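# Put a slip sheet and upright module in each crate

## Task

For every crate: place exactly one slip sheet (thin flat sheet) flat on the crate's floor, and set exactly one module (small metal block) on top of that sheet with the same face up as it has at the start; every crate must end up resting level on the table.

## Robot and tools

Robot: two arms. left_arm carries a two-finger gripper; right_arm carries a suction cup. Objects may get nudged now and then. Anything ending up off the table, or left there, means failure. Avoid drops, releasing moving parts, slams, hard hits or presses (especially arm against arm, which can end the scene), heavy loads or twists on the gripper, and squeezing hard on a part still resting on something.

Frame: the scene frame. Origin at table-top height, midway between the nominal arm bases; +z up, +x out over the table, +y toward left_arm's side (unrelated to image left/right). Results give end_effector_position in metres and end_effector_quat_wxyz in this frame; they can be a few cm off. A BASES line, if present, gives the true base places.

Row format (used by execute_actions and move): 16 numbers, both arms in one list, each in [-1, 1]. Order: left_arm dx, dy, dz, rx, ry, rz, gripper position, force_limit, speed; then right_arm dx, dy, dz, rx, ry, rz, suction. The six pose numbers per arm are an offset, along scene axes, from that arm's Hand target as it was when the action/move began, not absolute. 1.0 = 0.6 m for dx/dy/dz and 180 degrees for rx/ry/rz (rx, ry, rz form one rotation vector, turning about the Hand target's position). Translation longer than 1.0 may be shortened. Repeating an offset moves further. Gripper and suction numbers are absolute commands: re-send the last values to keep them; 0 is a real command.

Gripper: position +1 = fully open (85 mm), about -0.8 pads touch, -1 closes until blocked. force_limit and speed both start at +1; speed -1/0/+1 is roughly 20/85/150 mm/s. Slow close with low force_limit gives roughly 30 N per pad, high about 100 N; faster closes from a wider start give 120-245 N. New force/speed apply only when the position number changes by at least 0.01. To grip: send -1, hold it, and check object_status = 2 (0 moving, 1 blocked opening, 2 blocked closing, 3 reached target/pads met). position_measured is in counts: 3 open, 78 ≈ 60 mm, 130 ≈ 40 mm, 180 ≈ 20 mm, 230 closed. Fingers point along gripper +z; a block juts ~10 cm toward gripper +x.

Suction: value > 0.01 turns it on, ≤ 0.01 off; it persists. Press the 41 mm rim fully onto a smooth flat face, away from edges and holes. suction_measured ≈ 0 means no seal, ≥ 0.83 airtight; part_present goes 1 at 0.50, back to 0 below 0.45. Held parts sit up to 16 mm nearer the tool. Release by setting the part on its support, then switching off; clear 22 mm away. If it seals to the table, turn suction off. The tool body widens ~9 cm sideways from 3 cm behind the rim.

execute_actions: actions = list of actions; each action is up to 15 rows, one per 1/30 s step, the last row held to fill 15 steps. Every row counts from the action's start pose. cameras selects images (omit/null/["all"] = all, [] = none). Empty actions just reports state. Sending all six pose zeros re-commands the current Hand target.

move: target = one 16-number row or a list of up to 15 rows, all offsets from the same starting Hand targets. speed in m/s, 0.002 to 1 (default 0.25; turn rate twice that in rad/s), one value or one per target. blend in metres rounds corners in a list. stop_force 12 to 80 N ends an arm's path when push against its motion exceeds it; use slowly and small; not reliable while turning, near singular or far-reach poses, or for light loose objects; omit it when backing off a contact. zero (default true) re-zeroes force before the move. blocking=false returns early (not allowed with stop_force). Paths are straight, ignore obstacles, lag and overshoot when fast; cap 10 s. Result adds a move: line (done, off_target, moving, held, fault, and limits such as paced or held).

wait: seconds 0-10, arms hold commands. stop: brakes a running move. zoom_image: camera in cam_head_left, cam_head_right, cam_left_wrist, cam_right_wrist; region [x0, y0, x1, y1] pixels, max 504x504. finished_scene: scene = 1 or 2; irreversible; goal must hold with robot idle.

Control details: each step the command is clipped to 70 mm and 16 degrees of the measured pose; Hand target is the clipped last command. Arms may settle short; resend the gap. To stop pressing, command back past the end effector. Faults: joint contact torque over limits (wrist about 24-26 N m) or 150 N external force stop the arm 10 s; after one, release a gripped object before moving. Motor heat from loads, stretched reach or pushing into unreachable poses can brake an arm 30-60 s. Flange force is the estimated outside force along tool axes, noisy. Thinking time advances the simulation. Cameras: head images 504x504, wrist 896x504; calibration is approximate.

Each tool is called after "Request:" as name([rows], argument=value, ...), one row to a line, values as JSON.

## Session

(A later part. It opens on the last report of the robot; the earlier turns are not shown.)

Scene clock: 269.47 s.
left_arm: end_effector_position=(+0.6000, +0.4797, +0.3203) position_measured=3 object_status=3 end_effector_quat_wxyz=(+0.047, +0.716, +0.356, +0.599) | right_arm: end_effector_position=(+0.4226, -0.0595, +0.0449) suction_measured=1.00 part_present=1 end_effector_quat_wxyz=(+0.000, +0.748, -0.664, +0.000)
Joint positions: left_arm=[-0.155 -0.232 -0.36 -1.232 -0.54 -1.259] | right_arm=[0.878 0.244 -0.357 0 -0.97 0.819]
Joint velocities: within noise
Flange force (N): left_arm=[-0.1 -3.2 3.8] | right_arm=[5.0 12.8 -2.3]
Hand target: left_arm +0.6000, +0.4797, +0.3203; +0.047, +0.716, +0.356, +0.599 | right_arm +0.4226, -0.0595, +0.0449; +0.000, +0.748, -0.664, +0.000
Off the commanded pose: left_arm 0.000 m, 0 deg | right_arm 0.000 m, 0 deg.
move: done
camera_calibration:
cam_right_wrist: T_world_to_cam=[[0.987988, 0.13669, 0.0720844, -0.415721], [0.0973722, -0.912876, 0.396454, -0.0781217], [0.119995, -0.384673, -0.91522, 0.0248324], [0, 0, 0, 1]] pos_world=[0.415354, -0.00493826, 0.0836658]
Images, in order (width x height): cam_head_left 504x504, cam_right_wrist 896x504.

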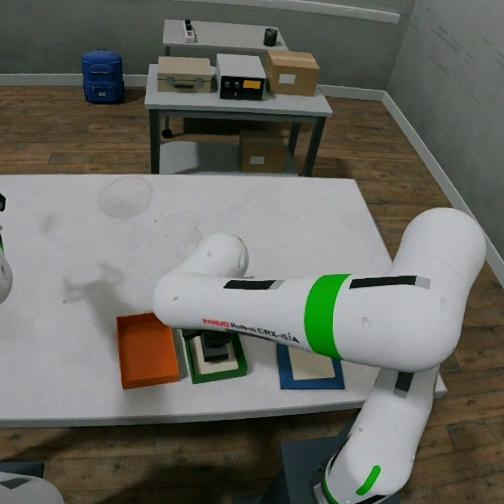

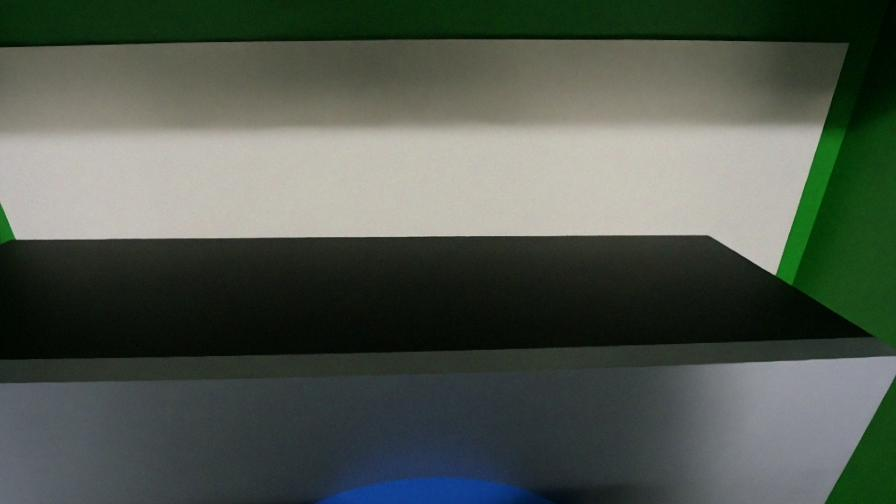

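Request:
move(target=[0,0,0,0,0,0,1,0,0,0,0,-0.06,0,0,0,1], speed=0.012, stop_force=12, cameras=[])

Request:
execute_actions([
  [[0,0,0,0,0,0,1,0,0,0,0,0,0,0,0,0]],
], cameras=[])

Request:
move([
  [0,0,0,0,0,0,1,0,0,0,0,0.06,0,0,0,0],
  [0,0,0,0,0,0,1,0,0,0,0,0.2,0,0,0,0],
], speed=[0.04,0.2], cameras=["cam_right_wrist"])

Scene clock: 280.83 s.
left_arm: end_effector_position=(+0.6000, +0.4797, +0.3203) position_measured=3 object_status=3 end_effector_quat_wxyz=(+0.047, +0.716, +0.356, +0.599) | right_arm: end_effector_position=(+0.4227, -0.0594, +0.0197) suction_measured=1.00 part_present=1 end_effector_quat_wxyz=(+0.000, +0.748, -0.664, +0.000)
Joint positions: left_arm=[-0.155 -0.232 -0.36 -1.232 -0.54 -1.259] | right_arm=[0.878 0.283 -0.378 0 -0.909 0.819]
Joint velocities: within noise
Flange force (N): left_arm=[0.6 -3.5 4.1] | right_arm=[4.6 16.2 -31.3]
Hand target: left_arm +0.6000, +0.4797, +0.3203; +0.047, +0.716, +0.356, +0.599 | right_arm +0.4227, -0.0594, +0.0196; +0.000, +0.748, -0.664, +0.000 (not the last commanded pose)
Off the commanded pose: left_arm 0.000 m, 0 deg | right_arm 0.011 m, 0 deg.
move: contact (right_arm)
No camera images: "cameras" was empty.

Scene clock: 281.53 s.
left_arm: end_effector_position=(+0.6000, +0.4797, +0.3203) position_measured=3 object_status=3 end_effector_quat_wxyz=(+0.047, +0.716, +0.356, +0.599) | right_arm: end_effector_position=(+0.4227, -0.0594, +0.0197) suction_measured=0.01 part_present=0 end_effector_quat_wxyz=(+0.000, +0.748, -0.664, +0.000)
Joint positions: left_arm=[-0.155 -0.232 -0.36 -1.232 -0.54 -1.259] | right_arm=[0.878 0.283 -0.378 0 -0.909 0.819]
Joint velocities: within noise
Flange force (N): left_arm=[0.7 -3.6 3.9] | right_arm=[4.6 21.5 -51.9]
Hand target: left_arm +0.6000, +0.4797, +0.3203; +0.047, +0.716, +0.356, +0.599 | right_arm +0.4227, -0.0594, +0.0196; +0.000, +0.748, -0.664, +0.000
Off the commanded pose: left_arm 0.000 m, 0 deg | right_arm 0.000 m, 0 deg.
No camera images: "cameras" was empty.

Scene clock: 283.27 s.
left_arm: end_effector_position=(+0.6000, +0.4797, +0.3203) position_measured=3 object_status=3 end_effector_quat_wxyz=(+0.047, +0.716, +0.356, +0.599) | right_arm: end_effector_position=(+0.4228, -0.0595, +0.1397) suction_measured=0.01 part_present=0 end_effector_quat_wxyz=(+0.000, +0.748, -0.664, +0.000)
Joint positions: left_arm=[-0.155 -0.232 -0.36 -1.232 -0.54 -1.259] | right_arm=[0.878 0.131 -0.243 0 -1.197 0.819]
Joint velocities: within noise
Flange force (N): left_arm=[0.1 -3.0 4.5] | right_arm=[4.4 13.1 -1.8]
Hand target: left_arm +0.6000, +0.4797, +0.3203; +0.047, +0.716, +0.356, +0.599 | right_arm +0.4227, -0.0594, +0.1396; +0.000, +0.748, -0.664, +0.000
Off the commanded pose: left_arm 0.000 m, 0 deg | right_arm 0.000 m, 0 deg.
move: done
camera_calibration:
cam_right_wrist: T_world_to_cam=[[0.987967, 0.136597, 0.0725473, -0.422717], [0.0970891, -0.912847, 0.396591, -0.115714], [0.120398, -0.384775, -0.915124, 0.111359], [0, 0, 0, 1]] pos_world=[0.415457, -0.00503882, 0.178466]
Images, in order (width x height): cam_right_wrist 896x504.

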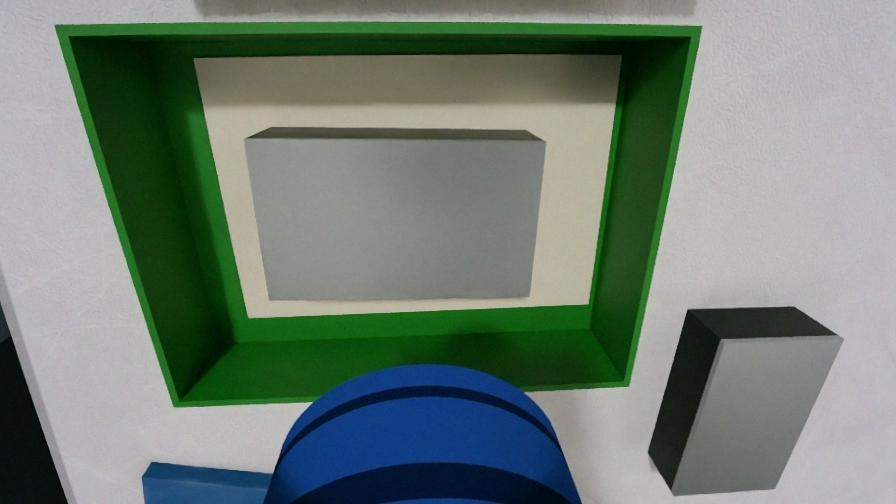

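Request:
move(target=[0,0,0,0,0,0,1,0,0,-0.1017,-0.428,-0.041,0,0,-0.546,0], speed=0.45, cameras=["cam_right_wrist"])

Scene clock: 290.90 s.
left_arm: end_effector_position=(+0.6000, +0.4797, +0.3203) position_measured=3 object_status=3 end_effector_quat_wxyz=(+0.047, +0.716, +0.356, +0.599) | right_arm: end_effector_position=(+0.3617, -0.3162, +0.1150) suction_measured=0.01 part_present=0 end_effector_quat_wxyz=(+0.000, +0.013, +1.000, +0.000)
Joint positions: left_arm=[-0.155 -0.232 -0.36 -1.232 -0.54 -1.259] | right_arm=[0.432 -0.218 -0.638 0.001 -1.15 -0.451]
Joint velocities: within noise
Flange force (N): left_arm=[1.3 -3.5 4.1] | right_arm=[12.3 1.3 -0.3]
Hand target: left_arm +0.6000, +0.4797, +0.3203; +0.047, +0.716, +0.356, +0.599 | right_arm +0.3617, -0.3162, +0.1150; +0.000, +0.013, +1.000, +0.000
Off the commanded pose: left_arm 0.000 m, 0 deg | right_arm 0.000 m, 0 deg.
move: done
camera_calibration:
cam_right_wrist: T_world_to_cam=[[-0.00701226, -0.997361, 0.0722686, -0.324193], [-0.917412, 0.0351718, 0.396381, 0.332407], [-0.397876, -0.0635205, -0.915238, 0.28637], [0, 0, 0, 1]] pos_world=[0.416621, -0.316838, 0.153766]
Images, in order (width x height): cam_right_wrist 896x504.

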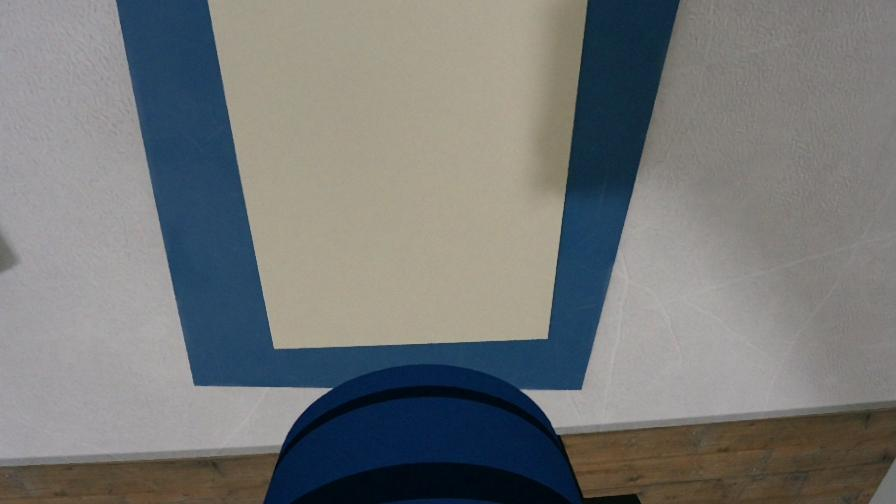

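Request:
move(target=[0,0,0,0,0,0,1,0,0,0.0037,0.0043,-0.1355,0,0,0.0036,0], cameras=[])

Request:
move(target=[0,0,0,0,0,0,1,0,0,0,0,-0.064,0,0,0,1], speed=0.012, stop_force=12, cameras=[])

Request:
move([
  [0,0,0,0,0,0,1,0,0,0,0,0.04,0,0,0,1],
  [0,0,0,0,0,0,1,0,0,0,0,0.2,0,0,0,1],
], speed=[0.03,0.12], cameras=["cam_head_left"])

Scene clock: 304.13 s.
left_arm: end_effector_position=(+0.6000, +0.4797, +0.3203) position_measured=3 object_status=3 end_effector_quat_wxyz=(+0.047, +0.716, +0.356, +0.599) | right_arm: end_effector_position=(+0.3637, -0.3136, +0.0336) suction_measured=0.01 part_present=0 end_effector_quat_wxyz=(+0.000, +0.007, +1.000, +0.000)
Joint positions: left_arm=[-0.155 -0.232 -0.36 -1.232 -0.54 -1.259] | right_arm=[0.437 -0.079 -0.743 0.001 -0.906 -0.445]
Joint velocities: within noise
Flange force (N): left_arm=[0.4 -3.1 4.4] | right_arm=[11.4 3.2 -2.5]
Hand target: left_arm +0.6000, +0.4797, +0.3203; +0.047, +0.716, +0.356, +0.599 | right_arm +0.3639, -0.3137, +0.0337; +0.000, +0.007, +1.000, +0.000
Off the commanded pose: left_arm 0.000 m, 0 deg | right_arm 0.000 m, 0 deg.
move: done
No camera images: "cameras" was empty.

Scene clock: 307.90 s.
left_arm: end_effector_position=(+0.6000, +0.4797, +0.3203) position_measured=3 object_status=3 end_effector_quat_wxyz=(+0.047, +0.716, +0.356, +0.599) | right_arm: end_effector_position=(+0.3639, -0.3137, -0.0042) suction_measured=1.00 part_present=1 end_effector_quat_wxyz=(+0.000, +0.007, +1.000, +0.000)
Joint positions: left_arm=[-0.155 -0.232 -0.36 -1.232 -0.54 -1.259] | right_arm=[0.437 0.006 -0.78 0.001 -0.784 -0.445]
Joint velocities: within noise
Flange force (N): left_arm=[0.1 -3.5 3.9] | right_arm=[17.4 4.7 -25.6]
Hand target: left_arm +0.6000, +0.4797, +0.3203; +0.047, +0.716, +0.356, +0.599 | right_arm +0.3639, -0.3137, -0.0042; +0.000, +0.007, +1.000, +0.000
Off the commanded pose: left_arm 0.000 m, 0 deg | right_arm 0.000 m, 0 deg.
move: contact (right_arm)
No camera images: "cameras" was empty.

Scene clock: 309.87 s.
left_arm: end_effector_position=(+0.6000, +0.4797, +0.3203) position_measured=3 object_status=3 end_effector_quat_wxyz=(+0.047, +0.716, +0.356, +0.599) | right_arm: end_effector_position=(+0.3639, -0.3137, +0.1158) suction_measured=1.00 part_present=1 end_effector_quat_wxyz=(+0.000, +0.007, +1.000, +0.000)
Joint positions: left_arm=[-0.155 -0.232 -0.36 -1.232 -0.54 -1.259] | right_arm=[0.437 -0.212 -0.631 0.001 -1.151 -0.444]
Joint velocities: within noise
Flange force (N): left_arm=[0.6 -3.7 3.6] | right_arm=[13.2 1.7 0.3]
Hand target: left_arm +0.6000, +0.4797, +0.3203; +0.047, +0.716, +0.356, +0.599 | right_arm +0.3639, -0.3137, +0.1158; +0.000, +0.007, +1.000, +0.000
Off the commanded pose: left_arm 0.000 m, 0 deg | right_arm 0.000 m, 0 deg.
move: done
Images, in order (width x height): cam_head_left 504x504.

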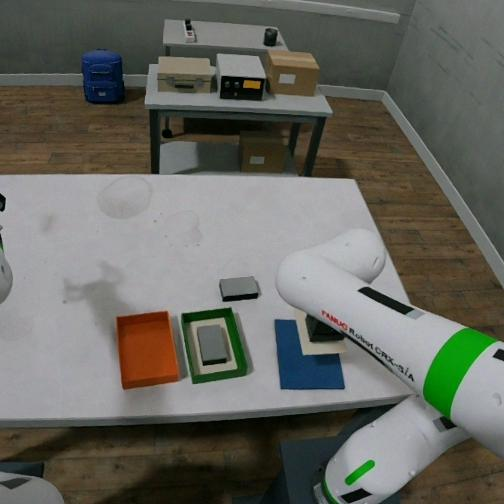

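Request:
move([
  [0,0,0,0,0,0,1,0,0,0.024,0.688,0,0,0,0.0464,1],
  [0,0,0,0,0,0,1,0,0,0.024,0.688,-0.138,0,0,0.0464,1],
], speed=0.15, cameras=["cam_head_right","cam_head_left"])

Request:
zoom_image(camera="cam_head_left", region=[105, 320, 185, 400])

Request:
zoom_image(camera="cam_head_right", region=[110, 310, 190, 390])

Scene clock: 325.27 s.
left_arm: end_effector_position=(+0.6000, +0.4797, +0.3203) position_measured=3 object_status=3 end_effector_quat_wxyz=(+0.047, +0.716, +0.356, +0.599) | right_arm: end_effector_position=(+0.3782, +0.0991, +0.0330) suction_measured=1.00 part_present=1 end_effector_quat_wxyz=(+0.000, -0.066, +0.998, +0.000)
Joint positions: left_arm=[-0.155 -0.232 -0.36 -1.232 -0.54 -1.259] | right_arm=[1.129 0.423 -0.144 0.001 -1.004 -0.992]
Joint velocities: within noise
Flange force (N): left_arm=[0.5 -3.2 4.2] | right_arm=[12.7 -9.7 -3.8]
Hand target: left_arm +0.6000, +0.4797, +0.3203; +0.047, +0.716, +0.356, +0.599 | right_arm +0.3783, +0.0991, +0.0330; +0.000, -0.066, +0.998, +0.000
Off the commanded pose: left_arm 0.000 m, 0 deg | right_arm 0.000 m, 0 deg.
move: done
Images, in order (width x height): cam_head_left 504x504, cam_head_right 504x504.

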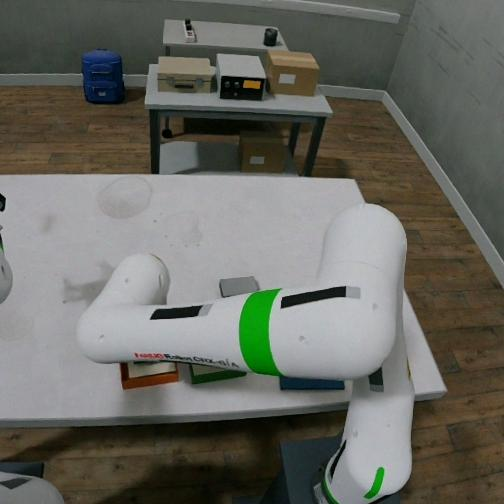

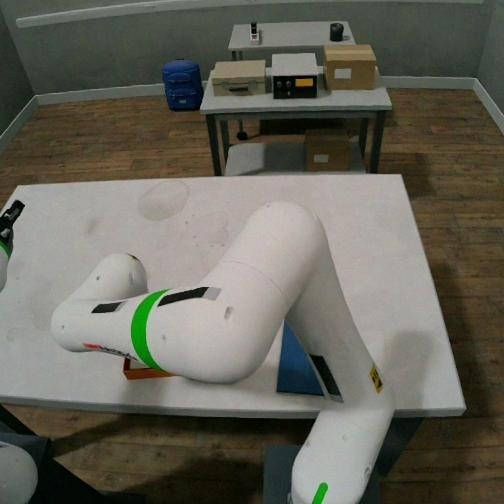

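Scaled by 6.300.

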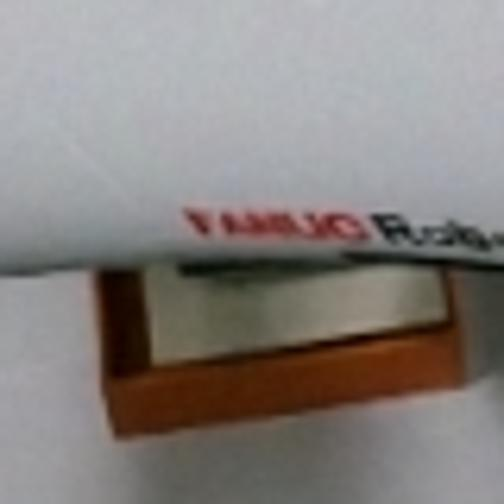

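Scaled by 6.300.

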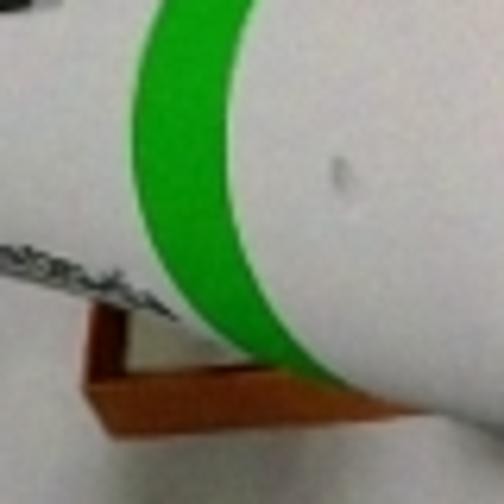

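Request:
move(target=[0,0,0,0,0,0,1,0,0,0.0015,0.0095,-0.028,0,0,0,1], speed=0.02, cameras=["cam_head_left"])

Request:
zoom_image(camera="cam_head_left", region=[110, 340, 190, 400])

Scene clock: 334.30 s.
left_arm: end_effector_position=(+0.6000, +0.4797, +0.3203) position_measured=3 object_status=3 end_effector_quat_wxyz=(+0.047, +0.716, +0.356, +0.599) | right_arm: end_effector_position=(+0.3792, +0.1048, +0.0162) suction_measured=1.00 part_present=1 end_effector_quat_wxyz=(+0.000, -0.066, +0.998, +0.000)
Joint positions: left_arm=[-0.155 -0.232 -0.36 -1.232 -0.54 -1.259] | right_arm=[1.133 0.456 -0.141 0.001 -0.973 -0.995]
Joint velocities: within noise
Flange force (N): left_arm=[0.4 -3.4 4.0] | right_arm=[12.1 -9.5 -4.3]
Hand target: left_arm +0.6000, +0.4797, +0.3203; +0.047, +0.716, +0.356, +0.599 | right_arm +0.3792, +0.1048, +0.0162; +0.000, -0.066, +0.998, +0.000
Off the commanded pose: left_arm 0.000 m, 0 deg | right_arm 0.000 m, 0 deg.
move: done
Images, in order (width x height): cam_head_left 504x504.

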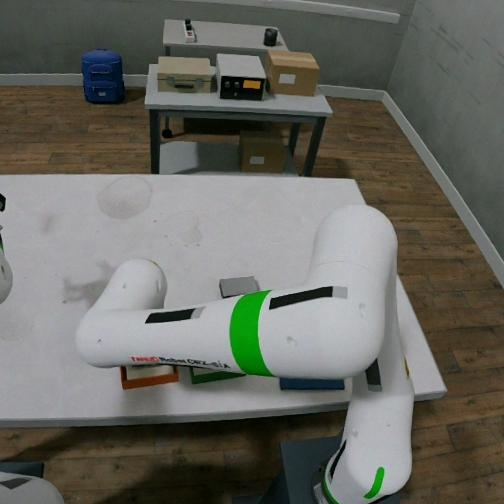

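Scaled by 6.300.

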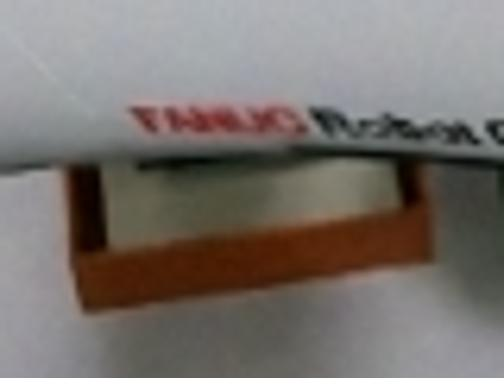

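Request:
move(target=[0,0,0,0,0,0,1,0,0,0.0015,0.001,-0.046,0,0,0,1], speed=0.012, stop_force=12, cameras=[])

Request:
execute_actions([
  [[0,0,0,0,0,0,1,0,0,0,0,0.003,0,0,0,0]],
], cameras=[])

Request:
move([
  [0,0,0,0,0,0,1,0,0,0,0,0.06,0,0,0,0],
  [0,0,0,0,0,0,1,0,0,0.06,0,0.3,0,0,0,0],
], speed=[0.04,0.2], cameras=["cam_right_wrist","cam_head_left"])

Scene clock: 347.40 s.
left_arm: end_effector_position=(+0.6000, +0.4797, +0.3203) position_measured=3 object_status=3 end_effector_quat_wxyz=(+0.047, +0.716, +0.356, +0.599) | right_arm: end_effector_position=(+0.3802, +0.1055, -0.0110) suction_measured=1.00 part_present=1 end_effector_quat_wxyz=(+0.001, -0.066, +0.998, +0.000)
Joint positions: left_arm=[-0.155 -0.232 -0.36 -1.232 -0.54 -1.259] | right_arm=[1.132 0.498 -0.156 0.002 -0.917 -0.994]
Joint velocities: within noise
Flange force (N): left_arm=[0.7 -3.7 4.0] | right_arm=[14.2 -8.4 -25.8]
Hand target: left_arm +0.6000, +0.4797, +0.3203; +0.047, +0.716, +0.356, +0.599 | right_arm +0.3802, +0.1055, -0.0110; +0.001, -0.066, +0.998, +0.000
Off the commanded pose: left_arm 0.000 m, 0 deg | right_arm 0.000 m, 0 deg.
move: contact (right_arm)
No camera images: "cameras" was empty.

Scene clock: 348.10 s.
left_arm: end_effector_position=(+0.6000, +0.4797, +0.3203) position_measured=3 object_status=3 end_effector_quat_wxyz=(+0.047, +0.716, +0.356, +0.599) | right_arm: end_effector_position=(+0.3802, +0.1055, -0.0092) suction_measured=0.01 part_present=0 end_effector_quat_wxyz=(+0.001, -0.066, +0.998, +0.000)
Joint positions: left_arm=[-0.155 -0.232 -0.36 -1.232 -0.54 -1.259] | right_arm=[1.132 0.495 -0.155 0.001 -0.921 -0.994]
Joint velocities: within noise
Flange force (N): left_arm=[0.5 -3.5 4.1] | right_arm=[13.0 -9.1 -23.3]
Hand target: left_arm +0.6000, +0.4797, +0.3203; +0.047, +0.716, +0.356, +0.599 | right_arm +0.3802, +0.1055, -0.0092; +0.001, -0.066, +0.998, +0.000
Off the commanded pose: left_arm 0.000 m, 0 deg | right_arm 0.000 m, 0 deg.
No camera images: "cameras" was empty.

Scene clock: 350.17 s.
left_arm: end_effector_position=(+0.6000, +0.4797, +0.3203) position_measured=3 object_status=3 end_effector_quat_wxyz=(+0.047, +0.716, +0.356, +0.599) | right_arm: end_effector_position=(+0.4162, +0.1055, +0.1708) suction_measured=0.01 part_present=0 end_effector_quat_wxyz=(+0.001, -0.066, +0.998, +0.000)
Joint positions: left_arm=[-0.155 -0.232 -0.36 -1.232 -0.54 -1.259] | right_arm=[1.073 0.359 0.116 0.001 -1.328 -0.935]
Joint velocities: within noise
Flange force (N): left_arm=[0.5 -3.2 3.8] | right_arm=[14.7 -10.7 0.4]
Hand target: left_arm +0.6000, +0.4797, +0.3203; +0.047, +0.716, +0.356, +0.599 | right_arm +0.4162, +0.1055, +0.1708; +0.001, -0.066, +0.998, +0.000
Off the commanded pose: left_arm 0.000 m, 0 deg | right_arm 0.000 m, 0 deg.
move: done
camera_calibration:
cam_right_wrist: T_world_to_cam=[[0.149291, -0.986149, 0.0722651, 0.0264683], [-0.911748, -0.109007, 0.396022, 0.358405], [-0.38266, -0.12501, -0.915393, 0.386079], [0, 0, 0, 1]] pos_world=[0.47056, 0.113434, 0.209565]
Images, in order (width x height): cam_head_left 504x504, cam_right_wrist 896x504.

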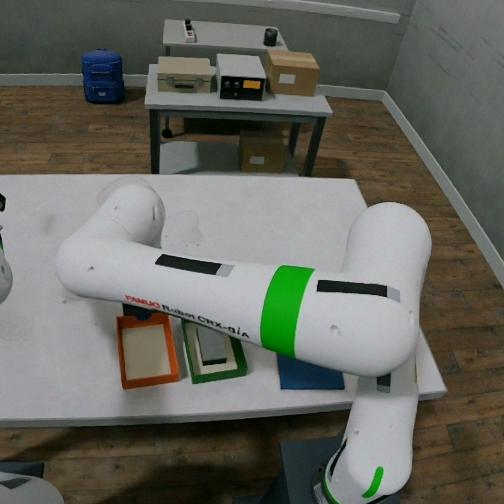

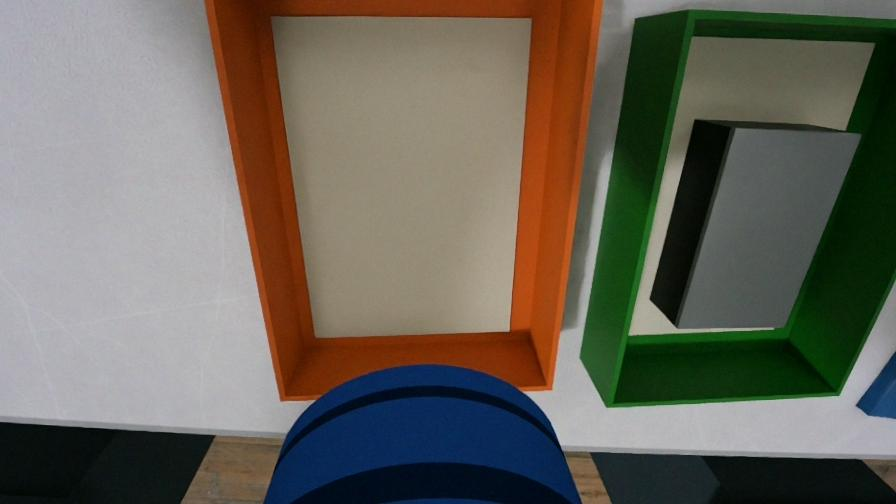

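Request:
move([
  [0,0,0,0,0,0,1,0,0,0.3057,-0.426,-0.05,0,0,-0.0056,0],
], speed=0.25, cameras=["cam_right_wrist"])

Scene clock: 358.43 s.
left_arm: end_effector_position=(+0.6000, +0.4797, +0.3203) position_measured=3 object_status=3 end_effector_quat_wxyz=(+0.047, +0.716, +0.356, +0.599) | right_arm: end_effector_position=(+0.5996, -0.1501, +0.1408) suction_measured=0.01 part_present=0 end_effector_quat_wxyz=(+0.001, -0.057, +0.998, +0.000)
Joint positions: left_arm=[-0.155 -0.232 -0.36 -1.232 -0.54 -1.259] | right_arm=[0.523 0.422 0.131 0.001 -1.279 -0.402]
Joint velocities: within noise
Flange force (N): left_arm=[0.9 -3.6 4.2] | right_arm=[18.0 -1.1 -1.4]
Hand target: left_arm +0.6000, +0.4797, +0.3203; +0.047, +0.716, +0.356, +0.599 | right_arm +0.5996, -0.1501, +0.1408; +0.001, -0.057, +0.998, +0.000
Off the commanded pose: left_arm 0.000 m, 0 deg | right_arm 0.000 m, 0 deg.
move: done
camera_calibration:
cam_right_wrist: T_world_to_cam=[[0.131931, -0.988625, 0.072213, -0.240695], [-0.913499, -0.0929744, 0.396074, 0.513159], [-0.384855, -0.118221, -0.915375, 0.399217], [0, 0, 0, 1]] pos_world=[0.654166, -0.143051, 0.179565]
Images, in order (width x height): cam_right_wrist 896x504.

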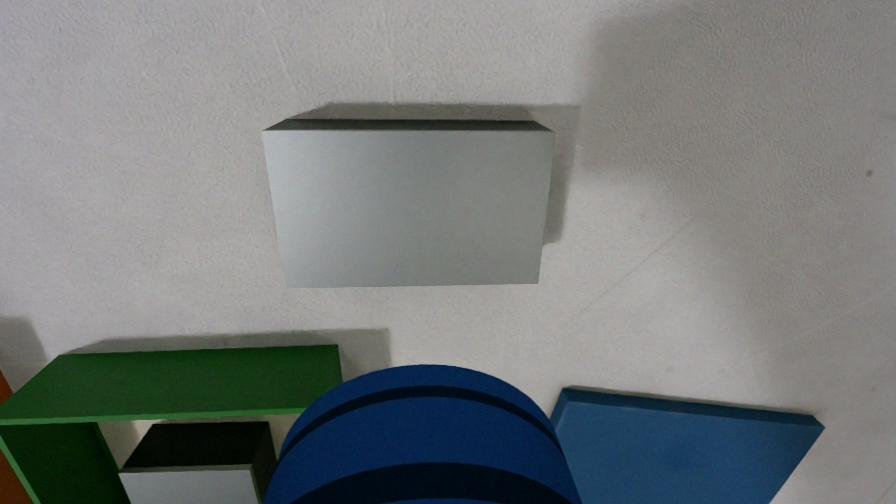

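Request:
move(target=[0,0,0,0,0,0,1,0,0,0.0045,0.0035,-0.16,0,0,0,0], cameras=[])

Request:
move(target=[0,0,0,0,0,0,1,0,0,0,0,-0.062,0,0,0,1], speed=0.012, stop_force=12, cameras=[])

Request:
move([
  [0,0,0,0,0,0,1,0,0,0,0,0.05,0,0,0,1],
  [0,0,0,0,0,0,1,0,0,0,0,0.15,0,0,0,1],
], speed=[0.04,0.15], cameras=["cam_right_wrist"])

Scene clock: 373.00 s.
left_arm: end_effector_position=(+0.6000, +0.4797, +0.3203) position_measured=3 object_status=3 end_effector_quat_wxyz=(+0.047, +0.716, +0.356, +0.599) | right_arm: end_effector_position=(+0.6021, -0.1480, +0.0447) suction_measured=0.01 part_present=0 end_effector_quat_wxyz=(+0.000, -0.057, +0.998, +0.000)
Joint positions: left_arm=[-0.155 -0.232 -0.36 -1.232 -0.54 -1.259] | right_arm=[0.524 0.518 0.03 0.001 -1.082 -0.403]
Joint velocities: left_arm=[within noise] | right_arm=[0.001 0.002 0.003 0.005 0 0]
Flange force (N): left_arm=[0.5 -3.4 4.3] | right_arm=[15.7 -1.0 -3.5]
Hand target: left_arm +0.6000, +0.4797, +0.3203; +0.047, +0.716, +0.356, +0.599 | right_arm +0.6023, -0.1480, +0.0448; +0.001, -0.057, +0.998, +0.000
Off the commanded pose: left_arm 0.000 m, 0 deg | right_arm 0.000 m, 0 deg.
move: done
No camera images: "cameras" was empty.

Scene clock: 376.10 s.
left_arm: end_effector_position=(+0.6000, +0.4797, +0.3203) position_measured=3 object_status=3 end_effector_quat_wxyz=(+0.047, +0.716, +0.356, +0.599) | right_arm: end_effector_position=(+0.6024, -0.1480, +0.0150) suction_measured=1.00 part_present=1 end_effector_quat_wxyz=(+0.001, -0.057, +0.998, +0.000)
Joint positions: left_arm=[-0.155 -0.232 -0.36 -1.232 -0.54 -1.259] | right_arm=[0.524 0.554 0.007 0.001 -1.022 -0.403]
Joint velocities: within noise
Flange force (N): left_arm=[1.2 -3.5 4.1] | right_arm=[22.4 0.6 -31.4]
Hand target: left_arm +0.6000, +0.4797, +0.3203; +0.047, +0.716, +0.356, +0.599 | right_arm +0.6024, -0.1480, +0.0149; +0.001, -0.057, +0.998, +0.000 (not the last commanded pose)
Off the commanded pose: left_arm 0.000 m, 0 deg | right_arm 0.007 m, 0 deg.
move: contact (right_arm)
No camera images: "cameras" was empty.

Scene clock: 377.60 s.
left_arm: end_effector_position=(+0.6000, +0.4797, +0.3203) position_measured=3 object_status=3 end_effector_quat_wxyz=(+0.047, +0.716, +0.356, +0.599) | right_arm: end_effector_position=(+0.6024, -0.1480, +0.1050) suction_measured=1.00 part_present=1 end_effector_quat_wxyz=(+0.001, -0.057, +0.998, +0.000)
Joint positions: left_arm=[-0.155 -0.232 -0.36 -1.232 -0.54 -1.259] | right_arm=[0.524 0.458 0.094 0.001 -1.206 -0.403]
Joint velocities: within noise
Flange force (N): left_arm=[0.6 -3.9 4.3] | right_arm=[16.5 -1.5 0.0]
Hand target: left_arm +0.6000, +0.4797, +0.3203; +0.047, +0.716, +0.356, +0.599 | right_arm +0.6024, -0.1480, +0.1049; +0.001, -0.057, +0.998, +0.000
Off the commanded pose: left_arm 0.000 m, 0 deg | right_arm 0.000 m, 0 deg.
move: done
camera_calibration:
cam_right_wrist: T_world_to_cam=[[0.131868, -0.988637, 0.0721685, -0.236344], [-0.913629, -0.0929722, 0.395776, 0.53013], [-0.384569, -0.118125, -0.915507, 0.367579], [0, 0, 0, 1]] pos_world=[0.656868, -0.14095, 0.143765]
Images, in order (width x height): cam_right_wrist 896x504.

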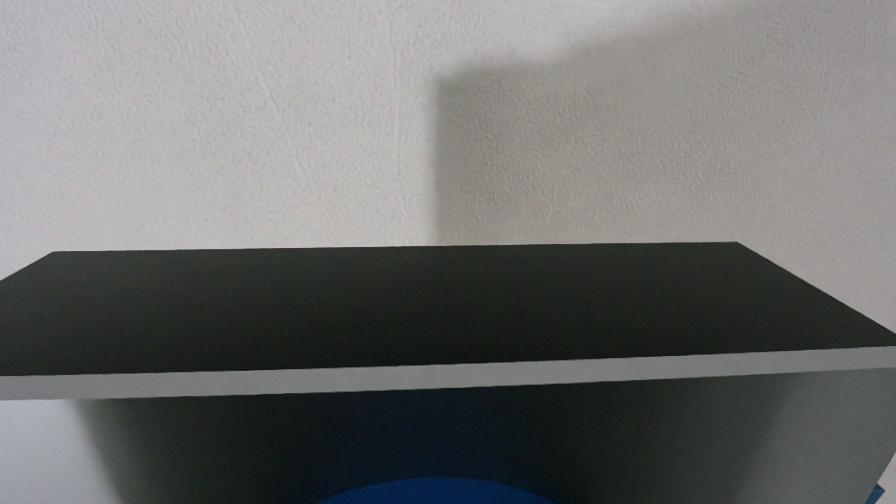

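Request:
move([
  [0,0,0,0,0,0,1,0,0,-0.3208,0.4292,0.02,0,0,0.5056,1],
  [0,0,0,0,0,0,1,0,0,-0.3208,0.4292,-0.1,0,0,0.5056,1],
], speed=[0.4,0.1], cameras=["cam_head_left","cam_right_wrist"])

Request:
move(target=[0,0,0,0,0,0,1,0,0,0,0,-0.06,0,0,0,1], speed=0.012, stop_force=12, cameras=["cam_right_wrist"])

Scene clock: 388.23 s.
left_arm: end_effector_position=(+0.6000, +0.4797, +0.3203) position_measured=3 object_status=3 end_effector_quat_wxyz=(+0.047, +0.716, +0.356, +0.599) | right_arm: end_effector_position=(+0.4099, +0.1096, +0.0450) suction_measured=1.00 part_present=1 end_effector_quat_wxyz=(-0.001, +0.752, -0.659, +0.000)
Joint positions: left_arm=[-0.155 -0.232 -0.36 -1.232 -0.54 -1.259] | right_arm=[1.086 0.469 -0.044 -0.001 -1.057 0.624]
Joint velocities: within noise
Flange force (N): left_arm=[0.5 -3.7 4.3] | right_arm=[9.0 13.2 -1.5]
Hand target: left_arm +0.6000, +0.4797, +0.3203; +0.047, +0.716, +0.356, +0.599 | right_arm +0.4099, +0.1095, +0.0449; -0.001, +0.752, -0.659, +0.000
Off the commanded pose: left_arm 0.000 m, 0 deg | right_arm 0.000 m, 0 deg.
move: done
camera_calibration:
cam_right_wrist: T_world_to_cam=[[0.98615, 0.149323, 0.0721845, -0.426928], [0.109108, -0.911862, 0.39573, 0.0725049], [0.124914, -0.382374, -0.915526, 0.0891728], [0, 0, 0, 1]] pos_world=[0.401965, 0.163962, 0.0837651]
Images, in order (width x height): cam_head_left 504x504, cam_right_wrist 896x504.

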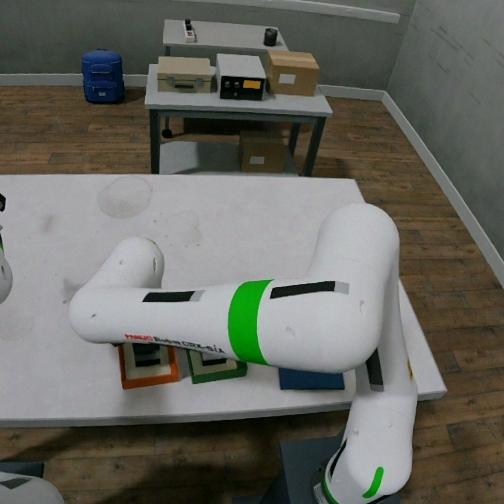

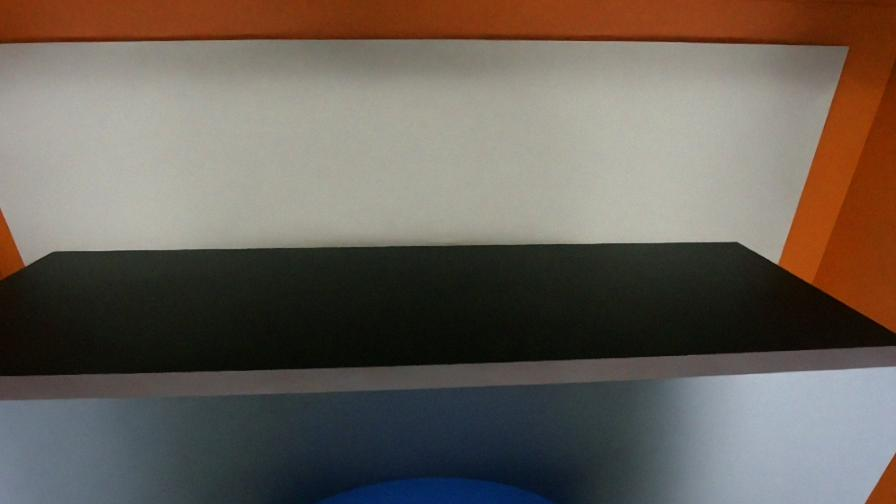

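Scene clock: 390.93 s.
left_arm: end_effector_position=(+0.6000, +0.4797, +0.3203) position_measured=3 object_status=3 end_effector_quat_wxyz=(+0.047, +0.716, +0.356, +0.599) | right_arm: end_effector_position=(+0.4100, +0.1096, +0.0199) suction_measured=1.00 part_present=1 end_effector_quat_wxyz=(-0.001, +0.752, -0.659, +0.000)
Joint positions: left_arm=[-0.155 -0.232 -0.36 -1.232 -0.54 -1.259] | right_arm=[1.086 0.5 -0.064 0 -1.005 0.624]
Joint velocities: within noise
Flange force (N): left_arm=[1.3 -3.9 4.0] | right_arm=[9.4 15.0 -25.2]
Hand target: left_arm +0.6000, +0.4797, +0.3203; +0.047, +0.716, +0.356, +0.599 | right_arm +0.4100, +0.1096, +0.0199; -0.001, +0.752, -0.659, +0.000 (not the last commanded pose)
Off the commanded pose: left_arm 0.000 m, 0 deg | right_arm 0.011 m, 0 deg.
move: contact (right_arm)
camera_calibration:
cam_right_wrist: T_world_to_cam=[[0.986088, 0.149515, 0.0726346, -0.425258], [0.109105, -0.911841, 0.39578, 0.0823819], [0.125406, -0.382349, -0.915468, 0.0660664], [0, 0, 0, 1]] pos_world=[0.402068, 0.163962, 0.058765]
Images, in order (width x height): cam_right_wrist 896x504.

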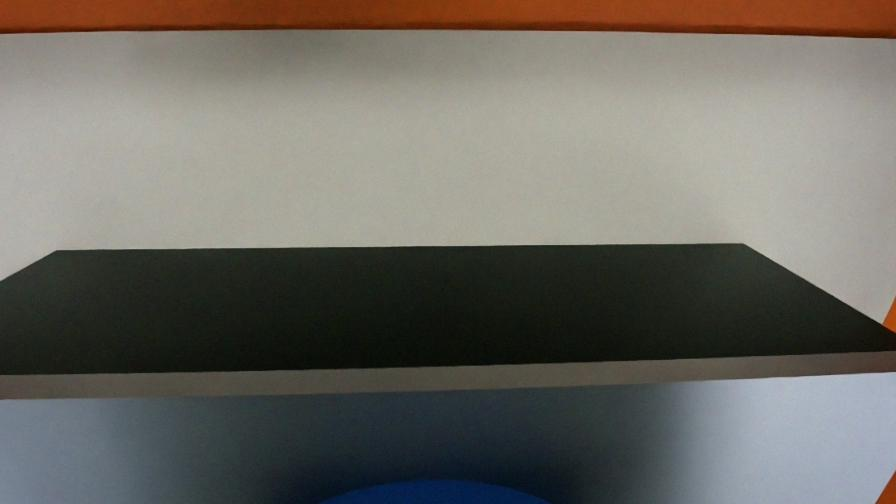

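Request:
execute_actions([
  [[0,0,0,0,0,0,1,0,0,0,0,0,0,0,0,0]],
], cameras=[])

Request:
move([
  [0,0,0,0,0,0,1,0,0,0,0,0.06,0,0,0,0],
  [0,0,0,0,0,0,1,0,0,0.05,-0.06,0.35,0,0,0,0],
], speed=[0.04,0.2], cameras=["cam_right_wrist","cam_head_left"])

Request:
zoom_image(camera="cam_head_left", region=[110, 300, 260, 400])

Scene clock: 398.87 s.
left_arm: end_effector_position=(+0.6000, +0.4797, +0.3203) position_measured=3 object_status=3 end_effector_quat_wxyz=(+0.047, +0.716, +0.356, +0.599) | right_arm: end_effector_position=(+0.4100, +0.1096, +0.0199) suction_measured=0.01 part_present=0 end_effector_quat_wxyz=(-0.001, +0.752, -0.659, +0.000)
Joint positions: left_arm=[-0.155 -0.232 -0.36 -1.232 -0.54 -1.259] | right_arm=[1.086 0.5 -0.064 0 -1.005 0.624]
Joint velocities: within noise
Flange force (N): left_arm=[0.6 -3.4 4.0] | right_arm=[10.2 18.0 -43.7]
Hand target: left_arm +0.6000, +0.4797, +0.3203; +0.047, +0.716, +0.356, +0.599 | right_arm +0.4100, +0.1096, +0.0199; -0.001, +0.752, -0.659, +0.000
Off the commanded pose: left_arm 0.000 m, 0 deg | right_arm 0.000 m, 0 deg.
No camera images: "cameras" was empty.

Scene clock: 401.07 s.
left_arm: end_effector_position=(+0.6000, +0.4797, +0.3203) position_measured=3 object_status=3 end_effector_quat_wxyz=(+0.047, +0.716, +0.356, +0.599) | right_arm: end_effector_position=(+0.4400, +0.0736, +0.2299) suction_measured=0.01 part_present=0 end_effector_quat_wxyz=(-0.001, +0.752, -0.659, +0.000)
Joint positions: left_arm=[-0.155 -0.232 -0.36 -1.232 -0.54 -1.259] | right_arm=[1.007 0.316 0.2 0 -1.453 0.703]
Joint velocities: left_arm=[within noise] | right_arm=[-0.001 0.002 0 -0.005 -0.001 0.001]
Flange force (N): left_arm=[0.2 -3.1 4.3] | right_arm=[8.6 14.8 2.6]
Hand target: left_arm +0.6000, +0.4797, +0.3203; +0.047, +0.716, +0.356, +0.599 | right_arm +0.4400, +0.0736, +0.2299; -0.001, +0.752, -0.659, +0.000
Off the commanded pose: left_arm 0.000 m, 0 deg | right_arm 0.000 m, 0 deg.
move: done
camera_calibration:
cam_right_wrist: T_world_to_cam=[[0.986099, 0.149429, 0.0726642, -0.464713], [0.108998, -0.911805, 0.395894, -0.0368212], [0.125414, -0.38247, -0.915417, 0.240786], [0, 0, 0, 1]] pos_world=[0.432068, 0.127961, 0.268765]
Images, in order (width x height): cam_head_left 504x504, cam_right_wrist 896x504.

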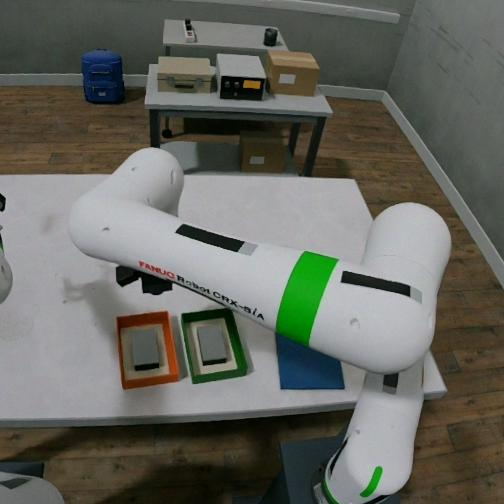

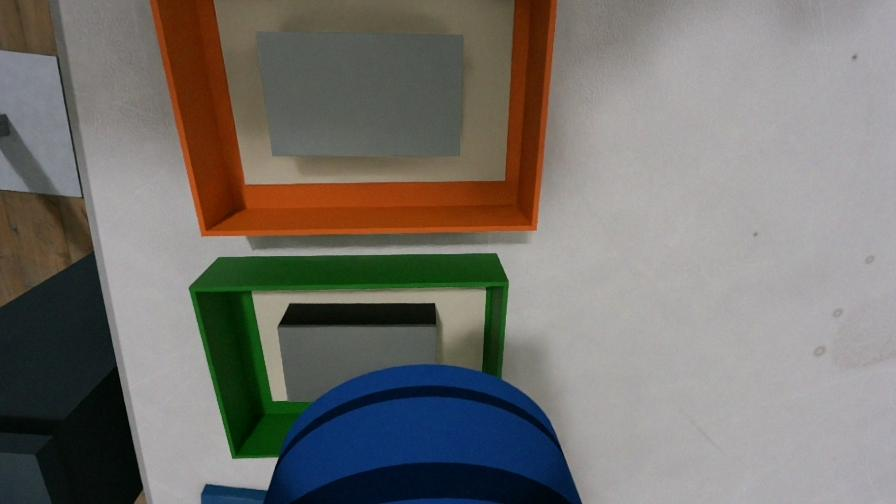

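Scaled by 3.360.

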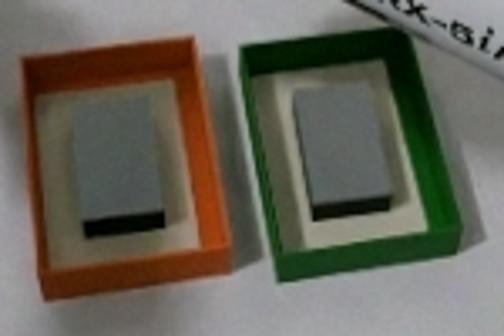

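Request:
finished_scene(scene=2)

The scene is finished: the task was done.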